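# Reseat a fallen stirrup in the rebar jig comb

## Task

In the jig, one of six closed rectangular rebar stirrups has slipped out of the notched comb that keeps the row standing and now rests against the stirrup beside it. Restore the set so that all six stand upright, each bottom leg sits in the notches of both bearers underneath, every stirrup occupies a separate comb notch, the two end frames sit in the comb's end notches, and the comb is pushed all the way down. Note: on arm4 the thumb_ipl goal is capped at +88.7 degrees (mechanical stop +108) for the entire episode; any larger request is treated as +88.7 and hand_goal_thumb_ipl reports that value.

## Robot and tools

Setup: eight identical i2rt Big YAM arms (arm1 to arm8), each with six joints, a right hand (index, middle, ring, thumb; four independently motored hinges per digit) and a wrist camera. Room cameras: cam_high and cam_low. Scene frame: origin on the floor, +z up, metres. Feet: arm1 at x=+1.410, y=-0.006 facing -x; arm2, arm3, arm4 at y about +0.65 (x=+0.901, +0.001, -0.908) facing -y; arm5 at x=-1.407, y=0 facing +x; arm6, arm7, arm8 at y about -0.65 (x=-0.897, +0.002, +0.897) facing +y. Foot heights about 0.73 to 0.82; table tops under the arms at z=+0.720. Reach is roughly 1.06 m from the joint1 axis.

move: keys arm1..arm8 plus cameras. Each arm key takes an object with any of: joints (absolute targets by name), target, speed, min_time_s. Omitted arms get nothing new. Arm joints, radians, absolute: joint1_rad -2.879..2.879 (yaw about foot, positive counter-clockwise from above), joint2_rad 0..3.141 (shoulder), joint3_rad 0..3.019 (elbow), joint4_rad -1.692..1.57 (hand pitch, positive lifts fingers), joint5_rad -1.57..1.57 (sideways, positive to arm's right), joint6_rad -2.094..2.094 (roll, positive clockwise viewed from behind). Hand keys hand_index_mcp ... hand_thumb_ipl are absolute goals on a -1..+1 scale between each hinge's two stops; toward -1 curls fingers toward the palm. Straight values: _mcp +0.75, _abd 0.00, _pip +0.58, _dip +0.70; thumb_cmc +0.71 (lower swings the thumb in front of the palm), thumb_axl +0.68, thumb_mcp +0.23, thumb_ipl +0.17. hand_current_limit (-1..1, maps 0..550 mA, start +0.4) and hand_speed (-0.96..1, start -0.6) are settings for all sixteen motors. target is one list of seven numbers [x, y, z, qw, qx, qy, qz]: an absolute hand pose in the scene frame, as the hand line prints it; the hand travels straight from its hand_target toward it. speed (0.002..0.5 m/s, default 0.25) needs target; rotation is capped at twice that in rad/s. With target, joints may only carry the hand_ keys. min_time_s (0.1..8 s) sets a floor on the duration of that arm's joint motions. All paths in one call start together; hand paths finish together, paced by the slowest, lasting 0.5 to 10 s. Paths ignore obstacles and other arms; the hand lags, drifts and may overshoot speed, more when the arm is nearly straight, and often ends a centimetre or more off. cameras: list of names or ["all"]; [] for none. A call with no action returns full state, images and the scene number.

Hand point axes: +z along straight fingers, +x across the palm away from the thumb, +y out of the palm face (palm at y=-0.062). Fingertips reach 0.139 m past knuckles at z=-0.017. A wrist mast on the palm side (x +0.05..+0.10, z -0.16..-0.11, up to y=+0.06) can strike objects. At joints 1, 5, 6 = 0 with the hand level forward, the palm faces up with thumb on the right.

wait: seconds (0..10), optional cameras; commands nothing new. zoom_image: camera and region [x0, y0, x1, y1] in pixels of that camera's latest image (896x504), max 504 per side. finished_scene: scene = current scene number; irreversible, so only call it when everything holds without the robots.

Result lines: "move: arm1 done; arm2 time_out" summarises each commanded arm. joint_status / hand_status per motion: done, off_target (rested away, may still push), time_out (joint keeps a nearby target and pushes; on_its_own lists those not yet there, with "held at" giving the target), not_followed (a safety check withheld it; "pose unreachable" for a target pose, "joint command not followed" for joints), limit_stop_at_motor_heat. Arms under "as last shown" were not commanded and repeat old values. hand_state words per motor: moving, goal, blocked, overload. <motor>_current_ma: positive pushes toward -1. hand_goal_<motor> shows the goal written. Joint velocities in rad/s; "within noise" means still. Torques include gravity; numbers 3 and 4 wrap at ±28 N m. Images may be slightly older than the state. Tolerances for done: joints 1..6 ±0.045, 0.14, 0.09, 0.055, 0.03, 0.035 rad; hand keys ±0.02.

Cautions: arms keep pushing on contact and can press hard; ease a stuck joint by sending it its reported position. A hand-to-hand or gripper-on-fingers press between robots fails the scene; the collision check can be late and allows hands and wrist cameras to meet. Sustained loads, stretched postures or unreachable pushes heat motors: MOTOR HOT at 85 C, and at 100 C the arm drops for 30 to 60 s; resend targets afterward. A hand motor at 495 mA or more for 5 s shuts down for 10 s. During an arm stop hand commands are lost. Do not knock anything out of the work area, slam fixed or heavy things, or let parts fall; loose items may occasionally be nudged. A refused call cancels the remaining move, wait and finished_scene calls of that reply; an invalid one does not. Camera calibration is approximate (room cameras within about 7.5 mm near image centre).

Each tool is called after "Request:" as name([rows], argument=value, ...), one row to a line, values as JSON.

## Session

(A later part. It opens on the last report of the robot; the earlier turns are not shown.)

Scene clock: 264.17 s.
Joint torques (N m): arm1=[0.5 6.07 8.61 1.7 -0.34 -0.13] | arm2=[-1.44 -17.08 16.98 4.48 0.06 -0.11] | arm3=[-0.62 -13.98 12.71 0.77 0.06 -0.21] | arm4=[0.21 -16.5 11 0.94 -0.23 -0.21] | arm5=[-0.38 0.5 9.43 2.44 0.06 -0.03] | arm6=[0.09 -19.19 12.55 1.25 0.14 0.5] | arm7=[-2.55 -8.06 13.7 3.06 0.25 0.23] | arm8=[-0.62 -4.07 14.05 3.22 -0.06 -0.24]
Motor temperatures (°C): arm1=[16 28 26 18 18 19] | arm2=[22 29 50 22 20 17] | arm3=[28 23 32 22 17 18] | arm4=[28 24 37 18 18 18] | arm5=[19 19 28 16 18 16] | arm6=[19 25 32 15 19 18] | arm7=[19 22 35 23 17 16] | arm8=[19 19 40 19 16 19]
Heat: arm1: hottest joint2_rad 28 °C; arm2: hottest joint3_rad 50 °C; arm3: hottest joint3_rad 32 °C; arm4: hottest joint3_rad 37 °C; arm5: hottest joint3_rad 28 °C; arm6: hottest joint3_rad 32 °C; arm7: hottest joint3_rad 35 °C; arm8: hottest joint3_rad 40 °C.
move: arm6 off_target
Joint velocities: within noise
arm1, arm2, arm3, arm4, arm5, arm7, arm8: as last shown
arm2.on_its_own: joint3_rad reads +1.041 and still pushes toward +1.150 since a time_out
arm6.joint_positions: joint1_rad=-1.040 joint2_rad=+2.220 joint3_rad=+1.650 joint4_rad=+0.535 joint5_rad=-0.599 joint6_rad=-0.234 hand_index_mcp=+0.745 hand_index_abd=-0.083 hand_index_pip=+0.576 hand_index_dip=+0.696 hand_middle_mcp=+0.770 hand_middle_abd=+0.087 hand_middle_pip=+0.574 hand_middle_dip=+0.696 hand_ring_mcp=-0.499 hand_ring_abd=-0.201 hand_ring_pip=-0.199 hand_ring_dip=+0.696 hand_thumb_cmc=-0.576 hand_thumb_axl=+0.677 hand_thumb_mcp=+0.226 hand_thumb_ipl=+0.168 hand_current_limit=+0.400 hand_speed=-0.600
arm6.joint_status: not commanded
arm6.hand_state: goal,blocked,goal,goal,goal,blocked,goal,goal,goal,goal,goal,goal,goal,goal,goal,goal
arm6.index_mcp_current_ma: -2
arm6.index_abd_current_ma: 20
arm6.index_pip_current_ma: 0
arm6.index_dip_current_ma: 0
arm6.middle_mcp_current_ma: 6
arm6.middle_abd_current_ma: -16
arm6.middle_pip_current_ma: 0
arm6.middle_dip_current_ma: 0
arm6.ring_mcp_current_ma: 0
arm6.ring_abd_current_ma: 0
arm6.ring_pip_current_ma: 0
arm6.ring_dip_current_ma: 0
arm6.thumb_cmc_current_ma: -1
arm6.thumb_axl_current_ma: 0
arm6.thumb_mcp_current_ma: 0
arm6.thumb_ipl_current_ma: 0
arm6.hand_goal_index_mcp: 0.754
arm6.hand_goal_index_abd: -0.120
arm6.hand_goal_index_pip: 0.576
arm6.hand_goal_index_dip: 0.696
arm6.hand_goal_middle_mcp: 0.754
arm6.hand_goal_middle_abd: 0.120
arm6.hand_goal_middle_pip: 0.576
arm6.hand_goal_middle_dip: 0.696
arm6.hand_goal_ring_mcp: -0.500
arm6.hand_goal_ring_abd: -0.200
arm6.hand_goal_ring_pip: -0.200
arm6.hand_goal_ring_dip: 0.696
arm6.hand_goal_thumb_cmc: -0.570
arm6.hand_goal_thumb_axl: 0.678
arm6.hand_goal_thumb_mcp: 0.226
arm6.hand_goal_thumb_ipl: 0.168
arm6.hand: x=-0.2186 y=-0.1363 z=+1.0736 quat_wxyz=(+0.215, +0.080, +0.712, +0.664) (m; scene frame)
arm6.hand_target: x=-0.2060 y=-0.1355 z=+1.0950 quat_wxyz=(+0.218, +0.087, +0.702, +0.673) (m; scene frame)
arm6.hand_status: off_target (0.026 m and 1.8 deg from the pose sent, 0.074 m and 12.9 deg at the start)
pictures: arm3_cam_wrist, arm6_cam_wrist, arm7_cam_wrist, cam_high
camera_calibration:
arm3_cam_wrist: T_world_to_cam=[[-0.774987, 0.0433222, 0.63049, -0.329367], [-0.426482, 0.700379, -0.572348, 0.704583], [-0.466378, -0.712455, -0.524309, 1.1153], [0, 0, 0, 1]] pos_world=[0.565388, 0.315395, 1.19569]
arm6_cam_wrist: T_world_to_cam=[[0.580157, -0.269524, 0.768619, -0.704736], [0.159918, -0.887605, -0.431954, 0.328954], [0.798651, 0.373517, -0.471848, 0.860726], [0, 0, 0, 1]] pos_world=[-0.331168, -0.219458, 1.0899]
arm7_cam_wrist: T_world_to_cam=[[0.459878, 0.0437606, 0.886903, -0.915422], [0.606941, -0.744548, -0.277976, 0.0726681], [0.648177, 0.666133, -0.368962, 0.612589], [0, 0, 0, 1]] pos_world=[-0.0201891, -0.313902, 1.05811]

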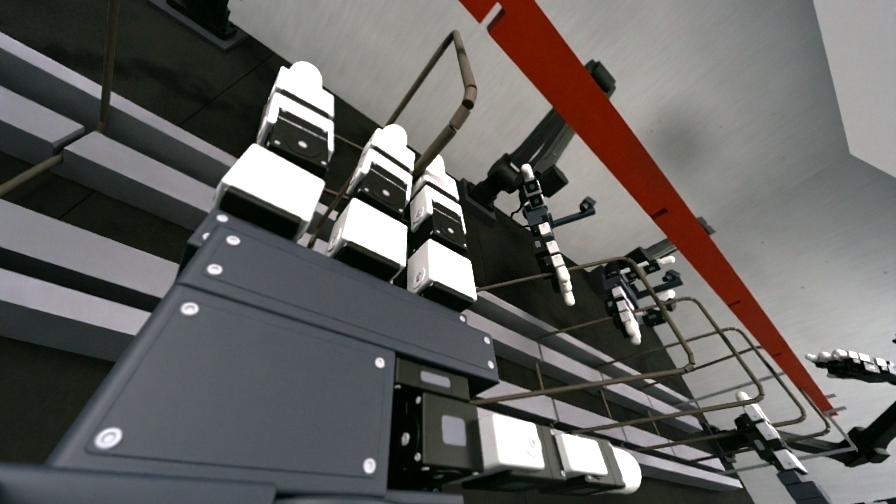

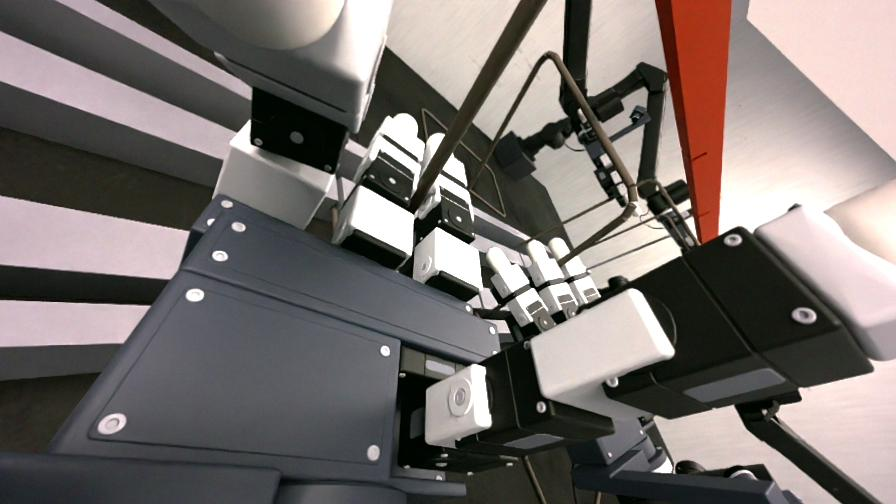

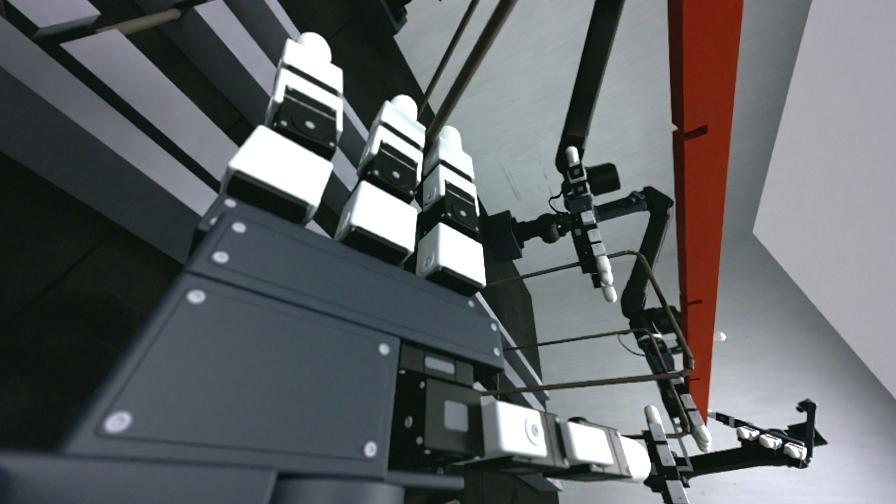

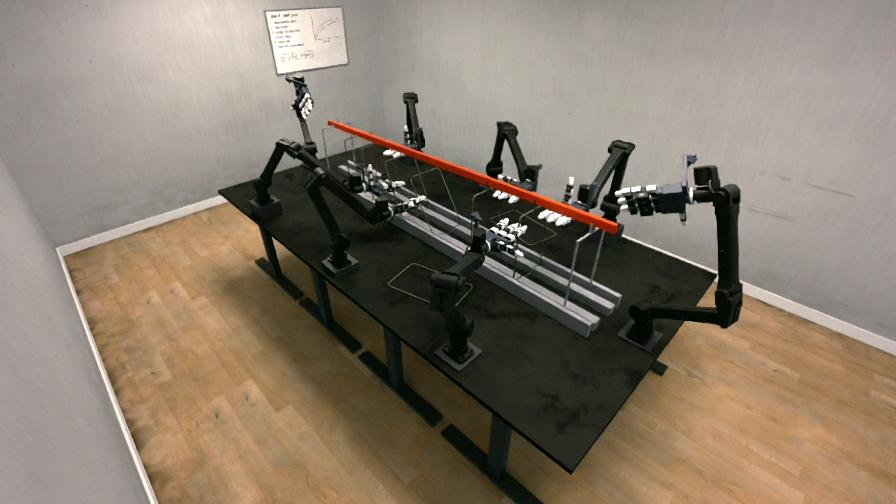

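Request:
move(cameras=["all"])

Scene clock: 267.37 s.
Joint torques (N m): arm1=[0.21 6.07 8.8 1.66 -0.32 -0.16] | arm2=[-1.32 -17.08 16.98 4.44 0.05 -0.11] | arm3=[-0.62 -13.98 12.71 0.76 0.05 -0.2] | arm4=[0.73 -15.38 11.29 1.09 -0.32 -0.26] | arm5=[-0.32 0.56 9.43 2.44 0.06 -0.03] | arm6=[0.09 -19.19 12.55 1.24 0.14 0.51] | arm7=[-2.37 -7.77 13.76 2.99 0.25 0.21] | arm8=[-0.56 -4.19 14.06 3.21 -0.05 -0.23]
Motor temperatures (°C): arm1=[16 28 26 18 18 19] | arm2=[22 29 50 22 20 17] | arm3=[28 23 32 22 17 18] | arm4=[28 24 37 18 18 18] | arm5=[19 19 28 16 18 16] | arm6=[19 25 32 15 19 18] | arm7=[19 22 35 23 17 16] | arm8=[19 19 40 19 16 19]
Heat: arm1: hottest joint2_rad 28 °C; arm2: hottest joint3_rad 50 °C; arm3: hottest joint3_rad 32 °C; arm4: hottest joint3_rad 37 °C; arm5: hottest joint3_rad 28 °C; arm6: hottest joint3_rad 32 °C; arm7: hottest joint3_rad 35 °C; arm8: hottest joint3_rad 40 °C.
Joint velocities: within noise
arm1.joint_positions: joint1_rad=-0.255 joint2_rad=+0.577 joint3_rad=+1.767 joint4_rad=-1.583 joint5_rad=-0.468 joint6_rad=+0.886 hand_index_mcp=+0.755 hand_index_abd=+0.001 hand_index_pip=+0.577 hand_index_dip=+0.696 hand_middle_mcp=+0.755 hand_middle_abd=+0.001 hand_middle_pip=+0.577 hand_middle_dip=+0.696 hand_ring_mcp=+0.756 hand_ring_abd=+0.001 hand_ring_pip=+0.577 hand_ring_dip=+0.696 hand_thumb_cmc=+0.715 hand_thumb_axl=+0.677 hand_thumb_mcp=+0.226 hand_thumb_ipl=+0.168 hand_current_limit=+0.400 hand_speed=-0.600
arm1.joint_status: not commanded
arm1.hand_state: goal,goal,goal,goal,goal,goal,goal,goal,goal,goal,goal,goal,goal,goal,goal,goal
arm1.index_mcp_current_ma: 0
arm1.index_abd_current_ma: 0
arm1.index_pip_current_ma: 0
arm1.index_dip_current_ma: 0
arm1.middle_mcp_current_ma: 0
arm1.middle_abd_current_ma: 0
arm1.middle_pip_current_ma: 0
arm1.middle_dip_current_ma: 0
arm1.ring_mcp_current_ma: 0
arm1.ring_abd_current_ma: 0
arm1.ring_pip_current_ma: 0
arm1.ring_dip_current_ma: 0
arm1.thumb_cmc_current_ma: 0
arm1.thumb_axl_current_ma: 0
arm1.thumb_mcp_current_ma: 0
arm1.thumb_ipl_current_ma: 0
arm1.hand_goal_index_mcp: 0.754
arm1.hand_goal_index_abd: 0.000
arm1.hand_goal_index_pip: 0.576
arm1.hand_goal_index_dip: 0.696
arm1.hand_goal_middle_mcp: 0.754
arm1.hand_goal_middle_abd: 0.000
arm1.hand_goal_middle_pip: 0.576
arm1.hand_goal_middle_dip: 0.696
arm1.hand_goal_ring_mcp: 0.754
arm1.hand_goal_ring_abd: 0.000
arm1.hand_goal_ring_pip: 0.576
arm1.hand_goal_ring_dip: 0.696
arm1.hand_goal_thumb_cmc: 0.714
arm1.hand_goal_thumb_axl: 0.678
arm1.hand_goal_thumb_mcp: 0.226
arm1.hand_goal_thumb_ipl: 0.168
arm1.hand: x=+1.2665 y=+0.0303 z=+1.4081 quat_wxyz=(+0.568, +0.297, -0.764, -0.067) (m; scene frame)
arm1.hand_target: x=+1.2701 y=+0.0299 z=+1.4197 quat_wxyz=(+0.573, +0.298, -0.760, -0.075) (m; scene frame)
arm1.hand_status: not commanded
arm2.joint_positions: joint1_rad=+0.076 joint2_rad=+1.541 joint3_rad=+1.041 joint4_rad=+0.625 joint5_rad=+0.059 joint6_rad=+0.006 hand_index_mcp=+0.782 hand_index_abd=+0.001 hand_index_pip=+0.577 hand_index_dip=+0.696 hand_middle_mcp=+0.778 hand_middle_abd=+0.001 hand_middle_pip=+0.577 hand_middle_dip=+0.696 hand_ring_mcp=+0.775 hand_ring_abd=+0.001 hand_ring_pip=+0.577 hand_ring_dip=+0.696 hand_thumb_cmc=-0.568 hand_thumb_axl=+0.677 hand_thumb_mcp=+0.226 hand_thumb_ipl=+0.168 hand_current_limit=+0.400 hand_speed=-0.600
arm2.joint_status: not commanded
arm2.hand_state: blocked,goal,goal,goal,blocked,goal,goal,goal,blocked,goal,goal,goal,goal,goal,goal,goal
arm2.index_mcp_current_ma: 16
arm2.index_abd_current_ma: 0
arm2.index_pip_current_ma: 0
arm2.index_dip_current_ma: 0
arm2.middle_mcp_current_ma: 12
arm2.middle_abd_current_ma: 0
arm2.middle_pip_current_ma: 0
arm2.middle_dip_current_ma: 0
arm2.ring_mcp_current_ma: 9
arm2.ring_abd_current_ma: 0
arm2.ring_pip_current_ma: 0
arm2.ring_dip_current_ma: 0
arm2.thumb_cmc_current_ma: 0
arm2.thumb_axl_current_ma: 0
arm2.thumb_mcp_current_ma: 0
arm2.thumb_ipl_current_ma: 0
arm2.hand_goal_index_mcp: 0.754
arm2.hand_goal_index_abd: 0.000
arm2.hand_goal_index_pip: 0.576
arm2.hand_goal_index_dip: 0.696
arm2.hand_goal_middle_mcp: 0.754
arm2.hand_goal_middle_abd: 0.000
arm2.hand_goal_middle_pip: 0.576
arm2.hand_goal_middle_dip: 0.696
arm2.hand_goal_ring_mcp: 0.754
arm2.hand_goal_ring_abd: 0.000
arm2.hand_goal_ring_pip: 0.576
arm2.hand_goal_ring_dip: 0.696
arm2.hand_goal_thumb_cmc: -0.570
arm2.hand_goal_thumb_axl: 0.678
arm2.hand_goal_thumb_mcp: 0.226
arm2.hand_goal_thumb_ipl: 0.168
arm2.on_its_own: joint3_rad reads +1.041 and still pushes toward +1.150 since a time_out
arm2.hand: x=+0.9202 y=+0.0059 z=+1.2669 quat_wxyz=(+0.751, +0.660, +0.005, +0.006) (m; scene frame)
arm2.hand_target: x=+0.9110 y=+0.0336 z=+1.3769 quat_wxyz=(+0.816, +0.579, -0.001, +0.001) (m; scene frame)
arm2.hand_status: not commanded
arm3.joint_positions: joint1_rad=+1.087 joint2_rad=+1.867 joint3_rad=+1.362 joint4_rad=+0.482 joint5_rad=+1.040 joint6_rad=+0.018 hand_index_mcp=+0.763 hand_index_abd=-0.056 hand_index_pip=+0.577 hand_index_dip=+0.696 hand_middle_mcp=+0.763 hand_middle_abd=+0.052 hand_middle_pip=+0.577 hand_middle_dip=+0.696 hand_ring_mcp=+0.762 hand_ring_abd=-0.197 hand_ring_pip=+0.577 hand_ring_dip=+0.696 hand_thumb_cmc=+0.722 hand_thumb_axl=+0.677 hand_thumb_mcp=+0.226 hand_thumb_ipl=+0.168 hand_current_limit=+0.400 hand_speed=-0.600
arm3.joint_status: not commanded
arm3.hand_state: goal,blocked,goal,goal,goal,blocked,goal,goal,goal,goal,goal,goal,goal,goal,goal,goal
arm3.index_mcp_current_ma: 22
arm3.index_abd_current_ma: 117
arm3.index_pip_current_ma: 1
arm3.index_dip_current_ma: 0
arm3.middle_mcp_current_ma: 21
arm3.middle_abd_current_ma: -131
arm3.middle_pip_current_ma: 1
arm3.middle_dip_current_ma: 0
arm3.ring_mcp_current_ma: 18
arm3.ring_abd_current_ma: 5
arm3.ring_pip_current_ma: 1
arm3.ring_dip_current_ma: 0
arm3.thumb_cmc_current_ma: 17
arm3.thumb_axl_current_ma: -1
arm3.thumb_mcp_current_ma: 0
arm3.thumb_ipl_current_ma: 0
arm3.hand_goal_index_mcp: 0.754
arm3.hand_goal_index_abd: -0.100
arm3.hand_goal_index_pip: 0.576
arm3.hand_goal_index_dip: 0.696
arm3.hand_goal_middle_mcp: 0.754
arm3.hand_goal_middle_abd: 0.100
arm3.hand_goal_middle_pip: 0.576
arm3.hand_goal_middle_dip: 0.696
arm3.hand_goal_ring_mcp: 0.754
arm3.hand_goal_ring_abd: -0.200
arm3.hand_goal_ring_pip: 0.576
arm3.hand_goal_ring_dip: 0.696
arm3.hand_goal_thumb_cmc: 0.714
arm3.hand_goal_thumb_axl: 0.678
arm3.hand_goal_thumb_mcp: 0.226
arm3.hand_goal_thumb_ipl: 0.168
arm3.hand: x=+0.5038 y=+0.1880 z=+1.1698 quat_wxyz=(+0.708, +0.707, +0.002, +0.009) (m; scene frame)
arm3.hand_target: x=+0.5097 y=+0.1747 z=+1.1676 quat_wxyz=(+0.707, +0.707, +0.000, +0.000) (m; scene frame)
arm3.hand_status: not commanded
arm4.joint_positions: joint1_rad=+1.031 joint2_rad=+1.765 joint3_rad=+1.086 joint4_rad=+0.683 joint5_rad=+1.032 joint6_rad=+0.088 hand_index_mcp=+0.770 hand_index_abd=-0.032 hand_index_pip=+0.580 hand_index_dip=+0.697 hand_middle_mcp=+0.752 hand_middle_abd=+0.065 hand_middle_pip=+0.576 hand_middle_dip=+0.697 hand_ring_mcp=+0.761 hand_ring_abd=-0.197 hand_ring_pip=+0.577 hand_ring_dip=+0.696 hand_thumb_cmc=-0.566 hand_thumb_axl=+0.677 hand_thumb_mcp=+0.226 hand_thumb_ipl=+0.168 hand_current_limit=+0.400 hand_speed=-0.600
arm4.joint_status: not commanded
arm4.hand_state: goal,blocked,goal,goal,goal,blocked,goal,goal,goal,goal,goal,goal,goal,goal,goal,goal
arm4.index_mcp_current_ma: 66
arm4.index_abd_current_ma: 264
arm4.index_pip_current_ma: 13
arm4.index_dip_current_ma: 2
arm4.middle_mcp_current_ma: -8
arm4.middle_abd_current_ma: -130
arm4.middle_pip_current_ma: -1
arm4.middle_dip_current_ma: 2
arm4.ring_mcp_current_ma: 29
arm4.ring_abd_current_ma: 10
arm4.ring_pip_current_ma: 2
arm4.ring_dip_current_ma: 0
arm4.thumb_cmc_current_ma: 15
arm4.thumb_axl_current_ma: -3
arm4.thumb_mcp_current_ma: -1
arm4.thumb_ipl_current_ma: -1
arm4.hand_goal_index_mcp: 0.754
arm4.hand_goal_index_abd: -0.100
arm4.hand_goal_index_pip: 0.576
arm4.hand_goal_index_dip: 0.696
arm4.hand_goal_middle_mcp: 0.754
arm4.hand_goal_middle_abd: 0.100
arm4.hand_goal_middle_pip: 0.576
arm4.hand_goal_middle_dip: 0.696
arm4.hand_goal_ring_mcp: 0.754
arm4.hand_goal_ring_abd: -0.200
arm4.hand_goal_ring_pip: 0.576
arm4.hand_goal_ring_dip: 0.696
arm4.hand_goal_thumb_cmc: -0.570
arm4.hand_goal_thumb_axl: 0.678
arm4.hand_goal_thumb_mcp: 0.226
arm4.hand_goal_thumb_ipl: 0.168
arm4.hand: x=-0.4942 y=+0.1920 z=+1.1453 quat_wxyz=(+0.704, +0.708, -0.044, +0.027) (m; scene frame)
arm4.hand_target: x=-0.4720 y=+0.1923 z=+1.1516 quat_wxyz=(+0.707, +0.706, -0.031, +0.031) (m; scene frame)
arm4.hand_status: not commanded
arm5.joint_positions: joint1_rad=-0.432 joint2_rad=+0.645 joint3_rad=+1.439 joint4_rad=-1.339 joint5_rad=-0.024 joint6_rad=+1.060 hand_index_mcp=+0.755 hand_index_abd=+0.000 hand_index_pip=+0.577 hand_index_dip=+0.696 hand_middle_mcp=+0.755 hand_middle_abd=+0.000 hand_middle_pip=+0.577 hand_middle_dip=+0.696 hand_ring_mcp=+0.755 hand_ring_abd=+0.000 hand_ring_pip=+0.577 hand_ring_dip=+0.696 hand_thumb_cmc=+0.715 hand_thumb_axl=+0.677 hand_thumb_mcp=+0.226 hand_thumb_ipl=+0.168 hand_current_limit=+0.400 hand_speed=-0.600
arm5.joint_status: not commanded
arm5.hand_state: goal,goal,goal,goal,goal,goal,goal,goal,goal,goal,goal,goal,goal,goal,goal,goal
arm5.index_mcp_current_ma: 2
arm5.index_abd_current_ma: 0
arm5.index_pip_current_ma: 1
arm5.index_dip_current_ma: 0
arm5.middle_mcp_current_ma: 2
arm5.middle_abd_current_ma: 0
arm5.middle_pip_current_ma: 1
arm5.middle_dip_current_ma: 0
arm5.ring_mcp_current_ma: 2
arm5.ring_abd_current_ma: 0
arm5.ring_pip_current_ma: 1
arm5.ring_dip_current_ma: 0
arm5.thumb_cmc_current_ma: 2
arm5.thumb_axl_current_ma: -1
arm5.thumb_mcp_current_ma: 0
arm5.thumb_ipl_current_ma: -1
arm5.hand_goal_index_mcp: 0.754
arm5.hand_goal_index_abd: 0.000
arm5.hand_goal_index_pip: 0.576
arm5.hand_goal_index_dip: 0.696
arm5.hand_goal_middle_mcp: 0.754
arm5.hand_goal_middle_abd: 0.000
arm5.hand_goal_middle_pip: 0.576
arm5.hand_goal_middle_dip: 0.696
arm5.hand_goal_ring_mcp: 0.754
arm5.hand_goal_ring_abd: 0.000
arm5.hand_goal_ring_pip: 0.576
arm5.hand_goal_ring_dip: 0.696
arm5.hand_goal_thumb_cmc: 0.714
arm5.hand_goal_thumb_axl: 0.678
arm5.hand_goal_thumb_mcp: 0.226
arm5.hand_goal_thumb_ipl: 0.168
arm5.hand: x=-1.2037 y=-0.1706 z=+1.3222 quat_wxyz=(+0.202, +0.869, +0.061, +0.447) (m; scene frame)
arm5.hand_target: x=-1.2070 y=-0.1693 z=+1.3377 quat_wxyz=(+0.209, +0.860, +0.061, +0.461) (m; scene frame)
arm5.hand_status: not commanded
arm6.joint_positions: joint1_rad=-1.040 joint2_rad=+2.220 joint3_rad=+1.650 joint4_rad=+0.535 joint5_rad=-0.599 joint6_rad=-0.234 hand_index_mcp=+0.745 hand_index_abd=-0.083 hand_index_pip=+0.576 hand_index_dip=+0.696 hand_middle_mcp=+0.770 hand_middle_abd=+0.087 hand_middle_pip=+0.574 hand_middle_dip=+0.696 hand_ring_mcp=-0.499 hand_ring_abd=-0.201 hand_ring_pip=-0.199 hand_ring_dip=+0.696 hand_thumb_cmc=-0.576 hand_thumb_axl=+0.677 hand_thumb_mcp=+0.226 hand_thumb_ipl=+0.168 hand_current_limit=+0.400 hand_speed=-0.600
arm6.joint_status: not commanded
arm6.hand_state: goal,blocked,goal,goal,goal,blocked,goal,goal,goal,goal,goal,goal,goal,goal,goal,goal
arm6.index_mcp_current_ma: -2
arm6.index_abd_current_ma: 20
arm6.index_pip_current_ma: 0
arm6.index_dip_current_ma: 0
arm6.middle_mcp_current_ma: 6
arm6.middle_abd_current_ma: -16
arm6.middle_pip_current_ma: 0
arm6.middle_dip_current_ma: 0
arm6.ring_mcp_current_ma: 0
arm6.ring_abd_current_ma: 0
arm6.ring_pip_current_ma: 0
arm6.ring_dip_current_ma: 0
arm6.thumb_cmc_current_ma: -1
arm6.thumb_axl_current_ma: 0
arm6.thumb_mcp_current_ma: 0
arm6.thumb_ipl_current_ma: 0
arm6.hand_goal_index_mcp: 0.754
arm6.hand_goal_index_abd: -0.120
arm6.hand_goal_index_pip: 0.576
arm6.hand_goal_index_dip: 0.696
arm6.hand_goal_middle_mcp: 0.754
arm6.hand_goal_middle_abd: 0.120
arm6.hand_goal_middle_pip: 0.576
arm6.hand_goal_middle_dip: 0.696
arm6.hand_goal_ring_mcp: -0.500
arm6.hand_goal_ring_abd: -0.200
arm6.hand_goal_ring_pip: -0.200
arm6.hand_goal_ring_dip: 0.696
arm6.hand_goal_thumb_cmc: -0.570
arm6.hand_goal_thumb_axl: 0.678
arm6.hand_goal_thumb_mcp: 0.226
arm6.hand_goal_thumb_ipl: 0.168
arm6.hand: x=-0.2185 y=-0.1362 z=+1.0738 quat_wxyz=(+0.215, +0.080, +0.712, +0.664) (m; scene frame)
arm6.hand_target: x=-0.2060 y=-0.1355 z=+1.0952 quat_wxyz=(+0.218, +0.086, +0.702, +0.673) (m; scene frame)
arm6.hand_status: off_target (0.026 m and 1.7 deg from the pose sent, 0.074 m and 12.9 deg at the start)
arm7.joint_positions: joint1_rad=-0.166 joint2_rad=+1.288 joint3_rad=+0.396 joint4_rad=+0.856 joint5_rad=-0.237 joint6_rad=-0.456 hand_index_mcp=+0.746 hand_index_abd=-0.053 hand_index_pip=+0.572 hand_index_dip=+0.696 hand_middle_mcp=+0.753 hand_middle_abd=+0.015 hand_middle_pip=+0.573 hand_middle_dip=+0.696 hand_ring_mcp=+0.760 hand_ring_abd=-0.200 hand_ring_pip=+0.577 hand_ring_dip=+0.696 hand_thumb_cmc=+0.720 hand_thumb_axl=+0.677 hand_thumb_mcp=+0.226 hand_thumb_ipl=+0.168 hand_current_limit=+0.400 hand_speed=-0.600
arm7.joint_status: not commanded
arm7.hand_state: goal,blocked,goal,goal,goal,blocked,goal,goal,goal,goal,goal,goal,goal,goal,goal,goal
arm7.index_mcp_current_ma: -34
arm7.index_abd_current_ma: 182
arm7.index_pip_current_ma: -16
arm7.index_dip_current_ma: 0
arm7.middle_mcp_current_ma: -6
arm7.middle_abd_current_ma: -342
arm7.middle_pip_current_ma: -10
arm7.middle_dip_current_ma: 0
arm7.ring_mcp_current_ma: 26
arm7.ring_abd_current_ma: -1
arm7.ring_pip_current_ma: 3
arm7.ring_dip_current_ma: 0
arm7.thumb_cmc_current_ma: 23
arm7.thumb_axl_current_ma: -3
arm7.thumb_mcp_current_ma: -1
arm7.thumb_ipl_current_ma: -1
arm7.hand_goal_index_mcp: 0.754
arm7.hand_goal_index_abd: -0.100
arm7.hand_goal_index_pip: 0.576
arm7.hand_goal_index_dip: 0.696
arm7.hand_goal_middle_mcp: 0.754
arm7.hand_goal_middle_abd: 0.100
arm7.hand_goal_middle_pip: 0.576
arm7.hand_goal_middle_dip: 0.696
arm7.hand_goal_ring_mcp: 0.754
arm7.hand_goal_ring_abd: -0.200
arm7.hand_goal_ring_pip: 0.576
arm7.hand_goal_ring_dip: 0.696
arm7.hand_goal_thumb_cmc: 0.714
arm7.hand_goal_thumb_axl: 0.678
arm7.hand_goal_thumb_mcp: 0.226
arm7.hand_goal_thumb_ipl: 0.168
arm7.hand: x=+0.0416 y=-0.1943 z=+1.0562 quat_wxyz=(+0.140, -0.169, +0.695, +0.685) (m; scene frame)
arm7.hand_target: x=+0.0593 y=-0.1857 z=+1.0896 quat_wxyz=(+0.157, -0.149, +0.672, +0.708) (m; scene frame)
arm7.hand_status: not commanded
arm8.joint_positions: joint1_rad=+0.433 joint2_rad=+0.957 joint3_rad=+0.597 joint4_rad=+0.357 joint5_rad=+0.441 joint6_rad=-0.013 hand_index_mcp=+0.763 hand_index_abd=-0.027 hand_index_pip=+0.577 hand_index_dip=+0.696 hand_middle_mcp=+0.762 hand_middle_abd=+0.059 hand_middle_pip=+0.577 hand_middle_dip=+0.696 hand_ring_mcp=+0.761 hand_ring_abd=-0.197 hand_ring_pip=+0.577 hand_ring_dip=+0.696 hand_thumb_cmc=+0.721 hand_thumb_axl=+0.677 hand_thumb_mcp=+0.225 hand_thumb_ipl=+0.168 hand_current_limit=+0.400 hand_speed=-0.600
arm8.joint_status: not commanded
arm8.hand_state: goal,blocked,goal,goal,goal,blocked,goal,goal,goal,goal,goal,goal,goal,goal,goal,goal
arm8.index_mcp_current_ma: 45
arm8.index_abd_current_ma: 203
arm8.index_pip_current_ma: 4
arm8.index_dip_current_ma: 0
arm8.middle_mcp_current_ma: 43
arm8.middle_abd_current_ma: -178
arm8.middle_pip_current_ma: 4
arm8.middle_dip_current_ma: 0
arm8.ring_mcp_current_ma: 38
arm8.ring_abd_current_ma: 14
arm8.ring_pip_current_ma: 4
arm8.ring_dip_current_ma: 0
arm8.thumb_cmc_current_ma: 33
arm8.thumb_axl_current_ma: -4
arm8.thumb_mcp_current_ma: -4
arm8.thumb_ipl_current_ma: -2
arm8.hand_goal_index_mcp: 0.754
arm8.hand_goal_index_abd: -0.074
arm8.hand_goal_index_pip: 0.576
arm8.hand_goal_index_dip: 0.696
arm8.hand_goal_middle_mcp: 0.754
arm8.hand_goal_middle_abd: 0.100
arm8.hand_goal_middle_pip: 0.576
arm8.hand_goal_middle_dip: 0.696
arm8.hand_goal_ring_mcp: 0.754
arm8.hand_goal_ring_abd: -0.200
arm8.hand_goal_ring_pip: 0.576
arm8.hand_goal_ring_dip: 0.696
arm8.hand_goal_thumb_cmc: 0.714
arm8.hand_goal_thumb_axl: 0.678
arm8.hand_goal_thumb_mcp: 0.226
arm8.hand_goal_thumb_ipl: 0.168
arm8.hand: x=+0.7881 y=-0.2079 z=+1.1632 quat_wxyz=(+0.004, -0.010, +0.706, +0.708) (m; scene frame)
arm8.hand_target: x=+0.7895 y=-0.2023 z=+1.1960 quat_wxyz=(+0.000, +0.000, +0.685, +0.728) (m; scene frame)
arm8.hand_status: not commanded
pictures: arm1_cam_wrist, arm2_cam_wrist, arm3_cam_wrist, arm4_cam_wrist, arm5_cam_wrist, arm6_cam_wrist, arm7_cam_wrist, arm8_cam_wrist, cam_high, cam_low
camera_calibration:
arm1_cam_wrist: T_world_to_cam=[[-0.109755, 0.921923, -0.3715, 0.667466], [0.951173, -0.0110612, -0.308461, -0.821081], [-0.288487, -0.387215, -0.875694, 1.73065], [0, 0, 0, 1]] pos_world=[1.35352, 0.0456996, 1.51021]
arm2_cam_wrist: T_world_to_cam=[[-0.754284, 0.0576282, 0.654014, -0.101231], [-0.482736, 0.626486, -0.611949, 1.17353], [-0.444996, -0.777299, -0.444729, 1.107], [0, 0, 0, 1]] pos_world=[0.982759, 0.131104, 1.27666]
arm3_cam_wrist: T_world_to_cam=[[-0.774987, 0.0433222, 0.63049, -0.329367], [-0.426482, 0.700379, -0.572348, 0.704583], [-0.466378, -0.712455, -0.524309, 1.1153], [0, 0, 0, 1]] pos_world=[0.565388, 0.315395, 1.19569]
arm4_cam_wrist: T_world_to_cam=[[-0.842334, 0.0521009, 0.536432, -1.01179], [-0.342776, 0.716286, -0.607815, 0.345568], [-0.415906, -0.695859, -0.585493, 0.726001], [0, 0, 0, 1]] pos_world=[-0.431862, 0.310384, 1.17787]
arm6_cam_wrist: T_world_to_cam=[[0.579946, -0.269611, 0.768747, -0.705072], [0.160086, -0.887532, -0.432041, 0.329235], [0.798771, 0.373626, -0.47156, 0.860405], [0, 0, 0, 1]] pos_world=[-0.331069, -0.219359, 1.09]
arm7_cam_wrist: T_world_to_cam=[[0.459878, 0.0437606, 0.886903, -0.915422], [0.606941, -0.744548, -0.277976, 0.0726681], [0.648177, 0.666133, -0.368962, 0.612589], [0, 0, 0, 1]] pos_world=[-0.0201891, -0.313902, 1.05811]
arm8_cam_wrist: T_world_to_cam=[[0.77467, 0.0740924, 0.62801, -1.28394], [0.491148, -0.696048, -0.523727, 0.0366012], [0.398321, 0.714162, -0.575598, 0.629552], [0, 0, 0, 1]] pos_world=[0.725891, -0.328995, 1.18787]

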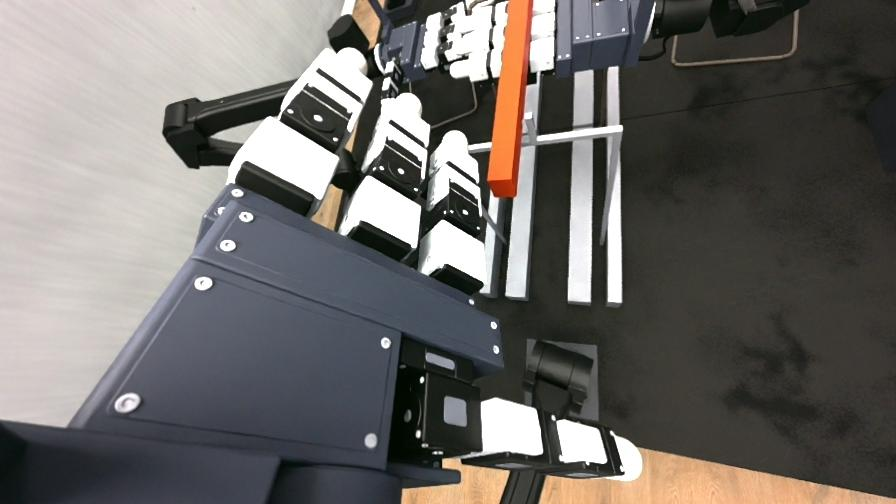

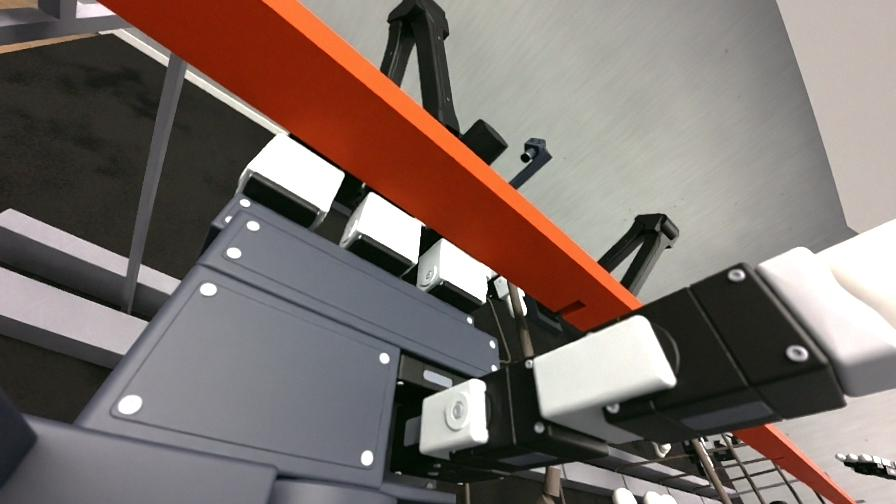

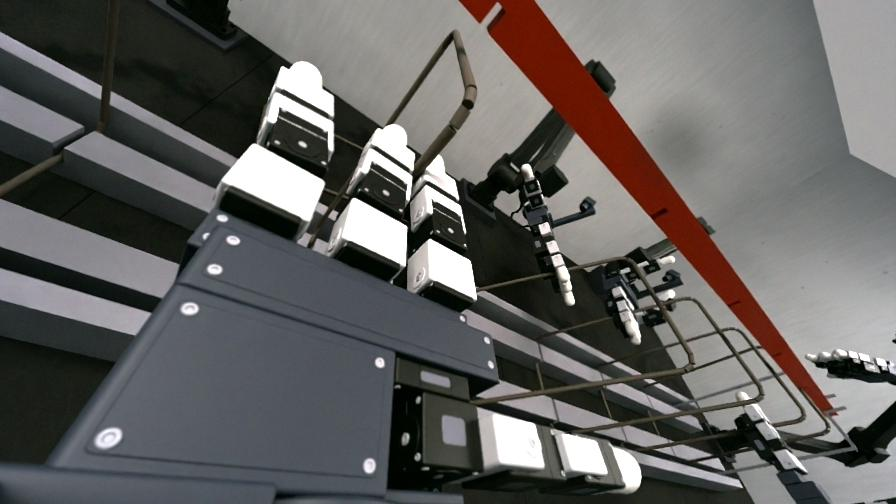

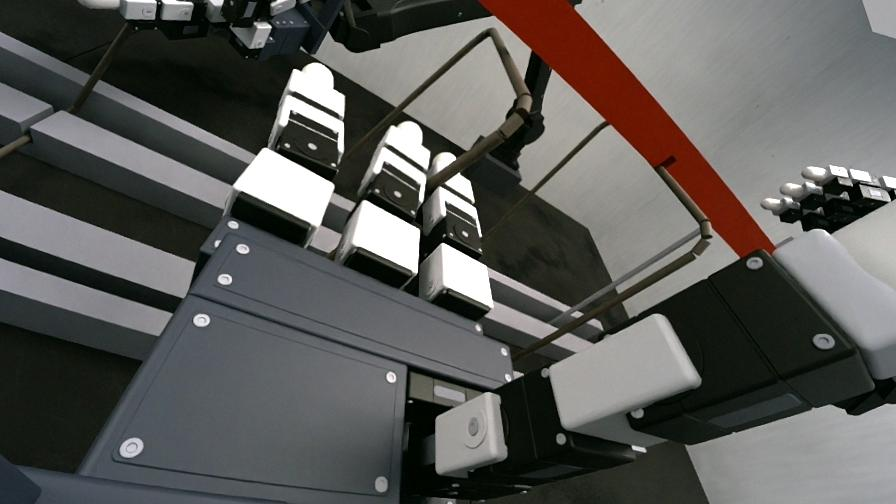

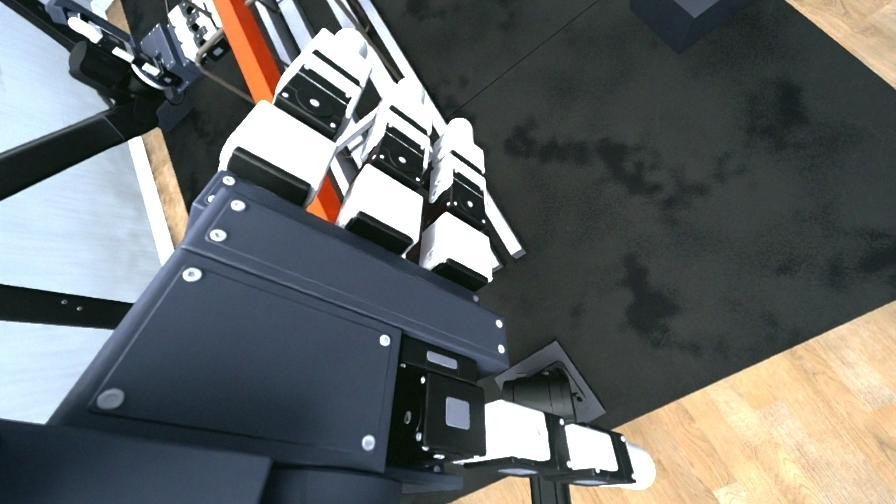

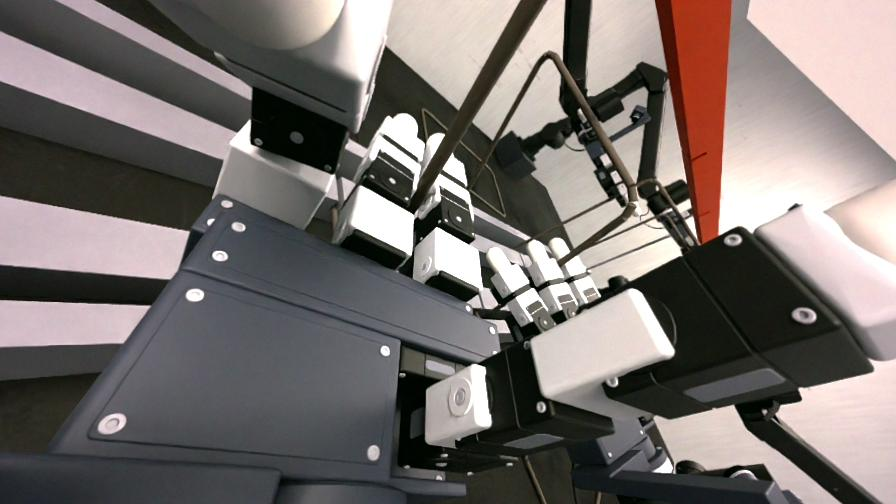

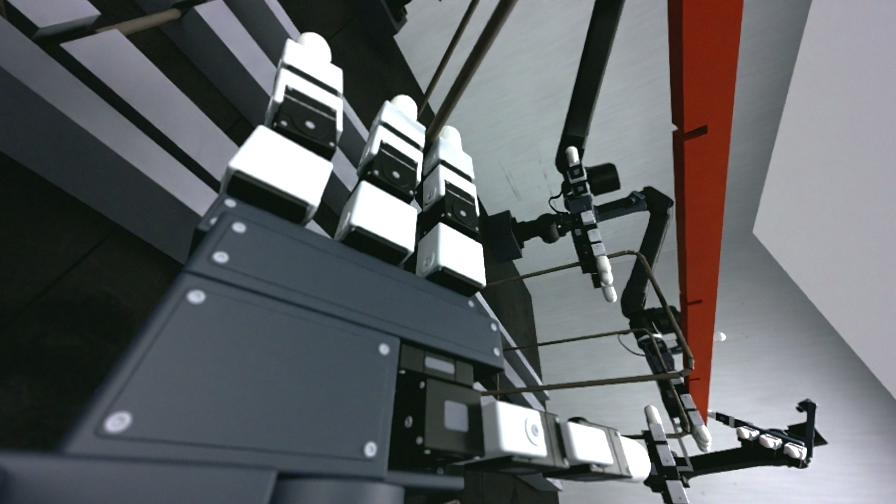

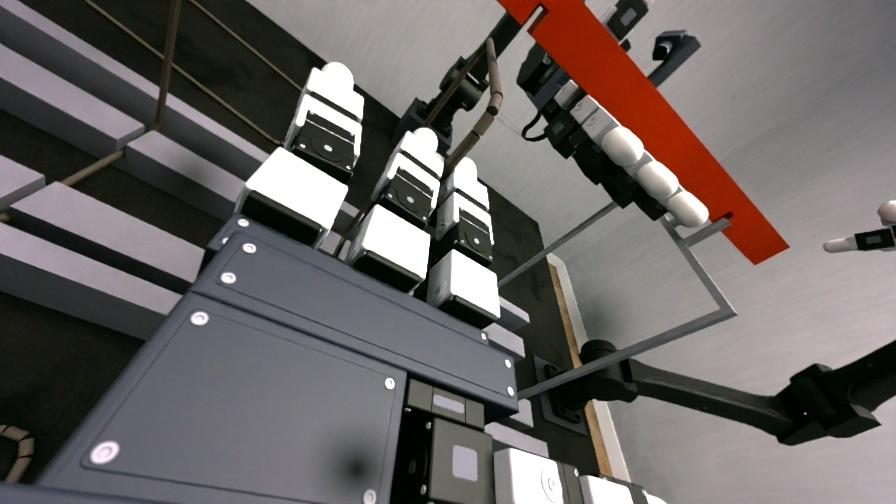

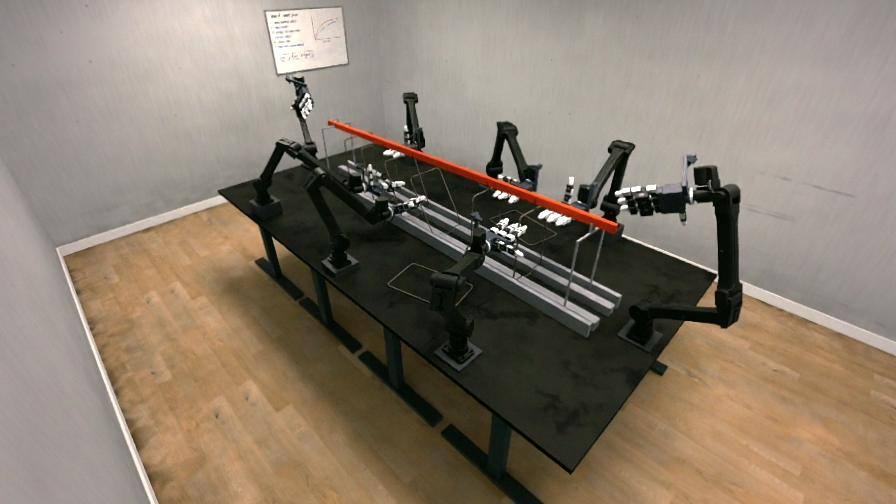

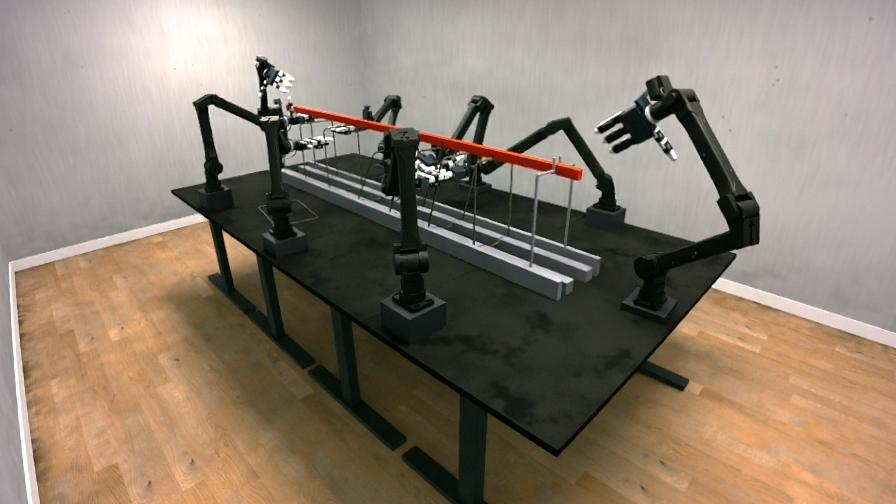

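Request:
move(arm6={"target": [-0.1676, -0.132, 1.1007, 0.1910, 0.1145, 0.6977, 0.6808], "speed": 0.05}, arm7={"target": [0.127, -0.183, 1.106, 0.0821, -0.0779, 0.6841, 0.7208], "speed": 0.05}, cameras=["arm6_cam_wrist", "arm7_cam_wrist", "arm3_cam_wrist", "cam_high"])

Scene clock: 272.93 s.
Joint torques (N m): arm1=[-0.09 5.83 8.69 1.72 -0.32 -0.17] | arm2=[-1.38 -17.08 16.98 4.45 0.05 -0.11] | arm3=[-0.67 -13.98 12.71 0.77 0.06 -0.2] | arm4=[-0.03 -16.09 10.93 0.9 -0.2 -0.24] | arm5=[-0.38 0.5 9.44 2.43 0.06 -0.03] | arm6=[0.03 -18.32 13.78 1.51 -0.26 0.37] | arm7=[-2.08 -8.29 13.91 1.94 0.05 0.19] | arm8=[-0.62 -4.13 14.06 3.22 -0.04 -0.23]
Motor temperatures (°C): arm1=[16 28 26 18 18 19] | arm2=[22 29 50 22 20 17] | arm3=[28 23 32 22 17 18] | arm4=[28 24 38 18 18 17] | arm5=[19 19 28 16 18 16] | arm6=[19 25 33 15 19 18] | arm7=[19 22 35 23 17 16] | arm8=[19 19 40 19 16 19]
Heat: arm1: hottest joint2_rad 28 °C; arm2: hottest joint3_rad 50 °C; arm3: hottest joint3_rad 32 °C; arm4: hottest joint3_rad 38 °C; arm5: hottest joint3_rad 28 °C; arm6: hottest joint3_rad 33 °C; arm7: hottest joint3_rad 35 °C; arm8: hottest joint3_rad 40 °C.
move: arm6 off_target; arm7 off_target
Joint velocities: within noise
arm1, arm2, arm3, arm4, arm5, arm8: as last shown
arm2.on_its_own: joint3_rad reads +1.041 and still pushes toward +1.150 since a time_out
arm6.joint_positions: joint1_rad=-1.054 joint2_rad=+2.259 joint3_rad=+1.774 joint4_rad=+0.454 joint5_rad=-0.603 joint6_rad=-0.143 hand_index_mcp=+0.760 hand_index_abd=-0.092 hand_index_pip=+0.578 hand_index_dip=+0.696 hand_middle_mcp=+0.778 hand_middle_abd=+0.093 hand_middle_pip=+0.574 hand_middle_dip=+0.696 hand_ring_mcp=-0.499 hand_ring_abd=-0.201 hand_ring_pip=-0.199 hand_ring_dip=+0.696 hand_thumb_cmc=-0.574 hand_thumb_axl=+0.677 hand_thumb_mcp=+0.226 hand_thumb_ipl=+0.168 hand_current_limit=+0.400 hand_speed=-0.600
arm6.joint_status: not commanded
arm6.hand_state: goal,blocked,goal,goal,blocked,blocked,goal,goal,goal,goal,goal,goal,goal,goal,goal,goal
arm6.index_mcp_current_ma: 1
arm6.index_abd_current_ma: 12
arm6.index_pip_current_ma: 0
arm6.index_dip_current_ma: 0
arm6.middle_mcp_current_ma: 13
arm6.middle_abd_current_ma: -11
arm6.middle_pip_current_ma: 0
arm6.middle_dip_current_ma: 0
arm6.ring_mcp_current_ma: 0
arm6.ring_abd_current_ma: 0
arm6.ring_pip_current_ma: 0
arm6.ring_dip_current_ma: 0
arm6.thumb_cmc_current_ma: 0
arm6.thumb_axl_current_ma: 0
arm6.thumb_mcp_current_ma: 0
arm6.thumb_ipl_current_ma: 0
arm6.hand_goal_index_mcp: 0.754
arm6.hand_goal_index_abd: -0.120
arm6.hand_goal_index_pip: 0.576
arm6.hand_goal_index_dip: 0.696
arm6.hand_goal_middle_mcp: 0.754
arm6.hand_goal_middle_abd: 0.120
arm6.hand_goal_middle_pip: 0.576
arm6.hand_goal_middle_dip: 0.696
arm6.hand_goal_ring_mcp: -0.500
arm6.hand_goal_ring_abd: -0.200
arm6.hand_goal_ring_pip: -0.200
arm6.hand_goal_ring_dip: 0.696
arm6.hand_goal_thumb_cmc: -0.570
arm6.hand_goal_thumb_axl: 0.678
arm6.hand_goal_thumb_mcp: 0.226
arm6.hand_goal_thumb_ipl: 0.168
arm6.hand: x=-0.1822 y=-0.1359 z=+1.0904 quat_wxyz=(+0.189, +0.115, +0.706, +0.673) (m; scene frame)
arm6.hand_target: x=-0.1694 y=-0.1334 z=+1.1005 quat_wxyz=(+0.191, +0.115, +0.698, +0.681) (m; scene frame)
arm6.hand_status: off_target (0.018 m and 1.3 deg from the pose sent, 0.058 m and 5.4 deg at the start)
arm7.joint_positions: joint1_rad=-0.317 joint2_rad=+1.285 joint3_rad=+0.455 joint4_rad=+0.828 joint5_rad=-0.376 joint6_rad=-0.239 hand_index_mcp=+0.751 hand_index_abd=-0.059 hand_index_pip=+0.572 hand_index_dip=+0.696 hand_middle_mcp=+0.756 hand_middle_abd=+0.016 hand_middle_pip=+0.573 hand_middle_dip=+0.696 hand_ring_mcp=+0.760 hand_ring_abd=-0.200 hand_ring_pip=+0.577 hand_ring_dip=+0.696 hand_thumb_cmc=+0.720 hand_thumb_axl=+0.677 hand_thumb_mcp=+0.226 hand_thumb_ipl=+0.168 hand_current_limit=+0.400 hand_speed=-0.600
arm7.joint_status: not commanded
arm7.hand_state: goal,blocked,goal,goal,goal,blocked,goal,goal,goal,goal,goal,goal,goal,goal,goal,goal
arm7.index_mcp_current_ma: -13
arm7.index_abd_current_ma: 158
arm7.index_pip_current_ma: -16
arm7.index_dip_current_ma: 0
arm7.middle_mcp_current_ma: 8
arm7.middle_abd_current_ma: -337
arm7.middle_pip_current_ma: -10
arm7.middle_dip_current_ma: -1
arm7.ring_mcp_current_ma: 26
arm7.ring_abd_current_ma: -1
arm7.ring_pip_current_ma: 3
arm7.ring_dip_current_ma: 0
arm7.thumb_cmc_current_ma: 24
arm7.thumb_axl_current_ma: -3
arm7.thumb_mcp_current_ma: -1
arm7.thumb_ipl_current_ma: -1
arm7.hand_goal_index_mcp: 0.754
arm7.hand_goal_index_abd: -0.100
arm7.hand_goal_index_pip: 0.576
arm7.hand_goal_index_dip: 0.696
arm7.hand_goal_middle_mcp: 0.754
arm7.hand_goal_middle_abd: 0.100
arm7.hand_goal_middle_pip: 0.576
arm7.hand_goal_middle_dip: 0.696
arm7.hand_goal_ring_mcp: 0.754
arm7.hand_goal_ring_abd: -0.200
arm7.hand_goal_ring_pip: 0.576
arm7.hand_goal_ring_dip: 0.696
arm7.hand_goal_thumb_cmc: 0.714
arm7.hand_goal_thumb_axl: 0.678
arm7.hand_goal_thumb_mcp: 0.226
arm7.hand_goal_thumb_ipl: 0.168
arm7.hand: x=+0.1110 y=-0.1931 z=+1.0807 quat_wxyz=(+0.073, -0.089, +0.698, +0.707) (m; scene frame)
arm7.hand_target: x=+0.1264 y=-0.1850 z=+1.1058 quat_wxyz=(+0.082, -0.078, +0.684, +0.721) (m; scene frame)
arm7.hand_status: off_target (0.032 m and 2.7 deg from the pose sent, 0.100 m and 13.1 deg at the start)
pictures: arm3_cam_wrist, arm6_cam_wrist, arm7_cam_wrist, cam_high
camera_calibration:
arm3_cam_wrist: T_world_to_cam=[[-0.774987, 0.0433222, 0.63049, -0.329367], [-0.426482, 0.700379, -0.572348, 0.704583], [-0.466378, -0.712455, -0.524309, 1.1153], [0, 0, 0, 1]] pos_world=[0.565388, 0.315395, 1.19569]
arm6_cam_wrist: T_world_to_cam=[[0.63473, -0.306961, 0.709149, -0.668945], [0.112916, -0.87102, -0.478094, 0.374641], [0.764439, 0.383535, -0.518202, 0.885015], [0, 0, 0, 1]] pos_world=[-0.294243, -0.218455, 1.11211]
arm7_cam_wrist: T_world_to_cam=[[0.635693, 0.01353, 0.771824, -0.870155], [0.52283, -0.743148, -0.417588, 0.198697], [0.567929, 0.66899, -0.479488, 0.704742], [0, 0, 0, 1]] pos_world=[0.049023, -0.312031, 1.0925]

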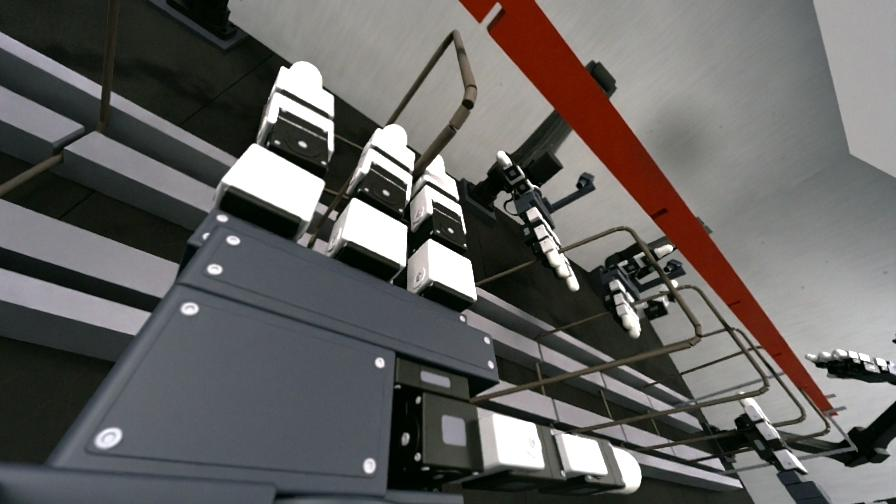

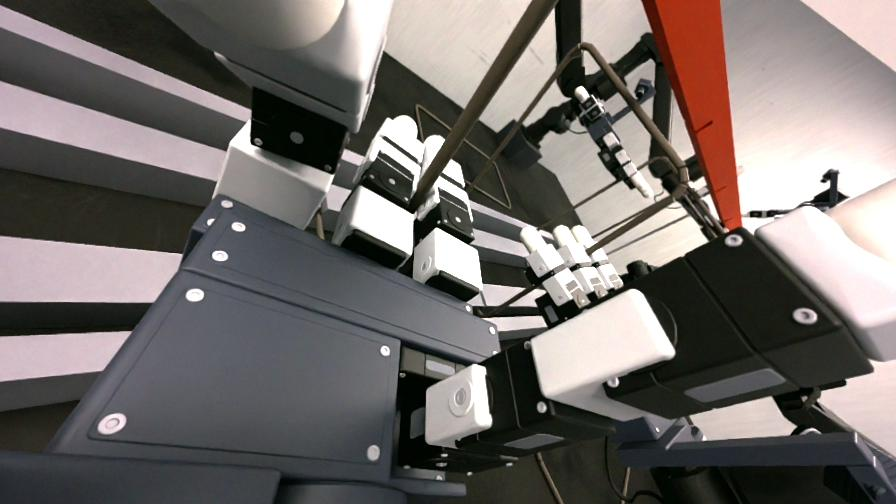

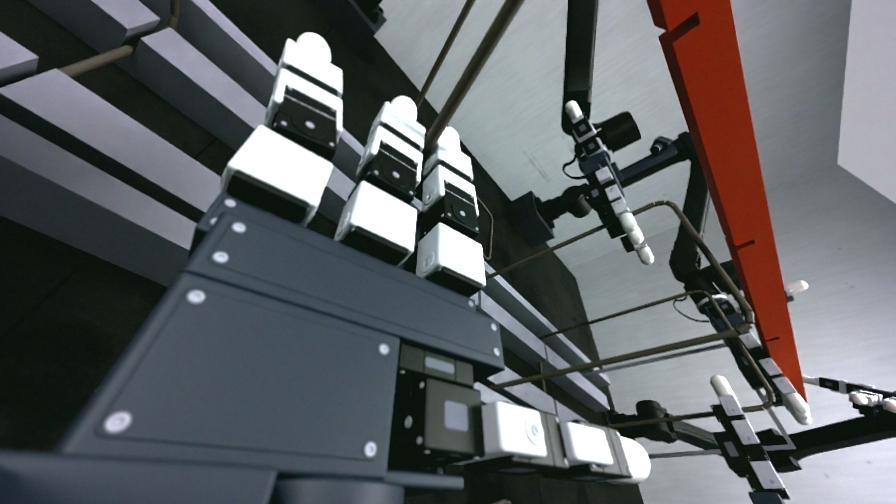

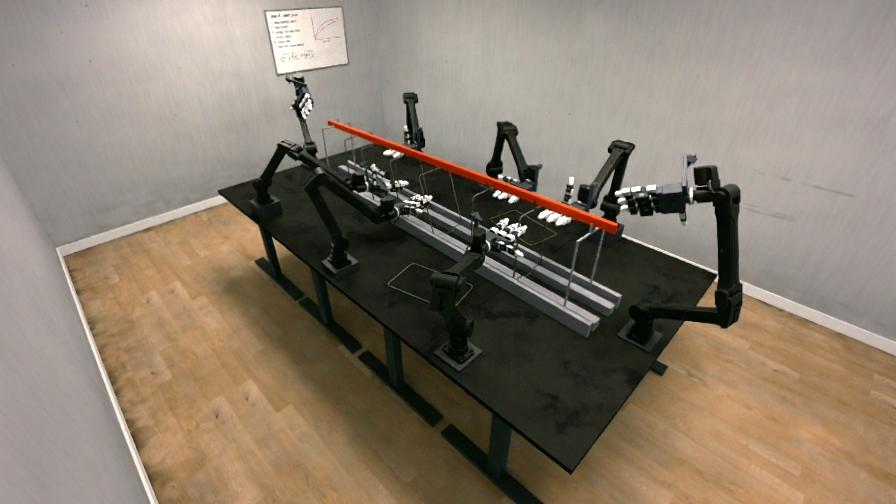

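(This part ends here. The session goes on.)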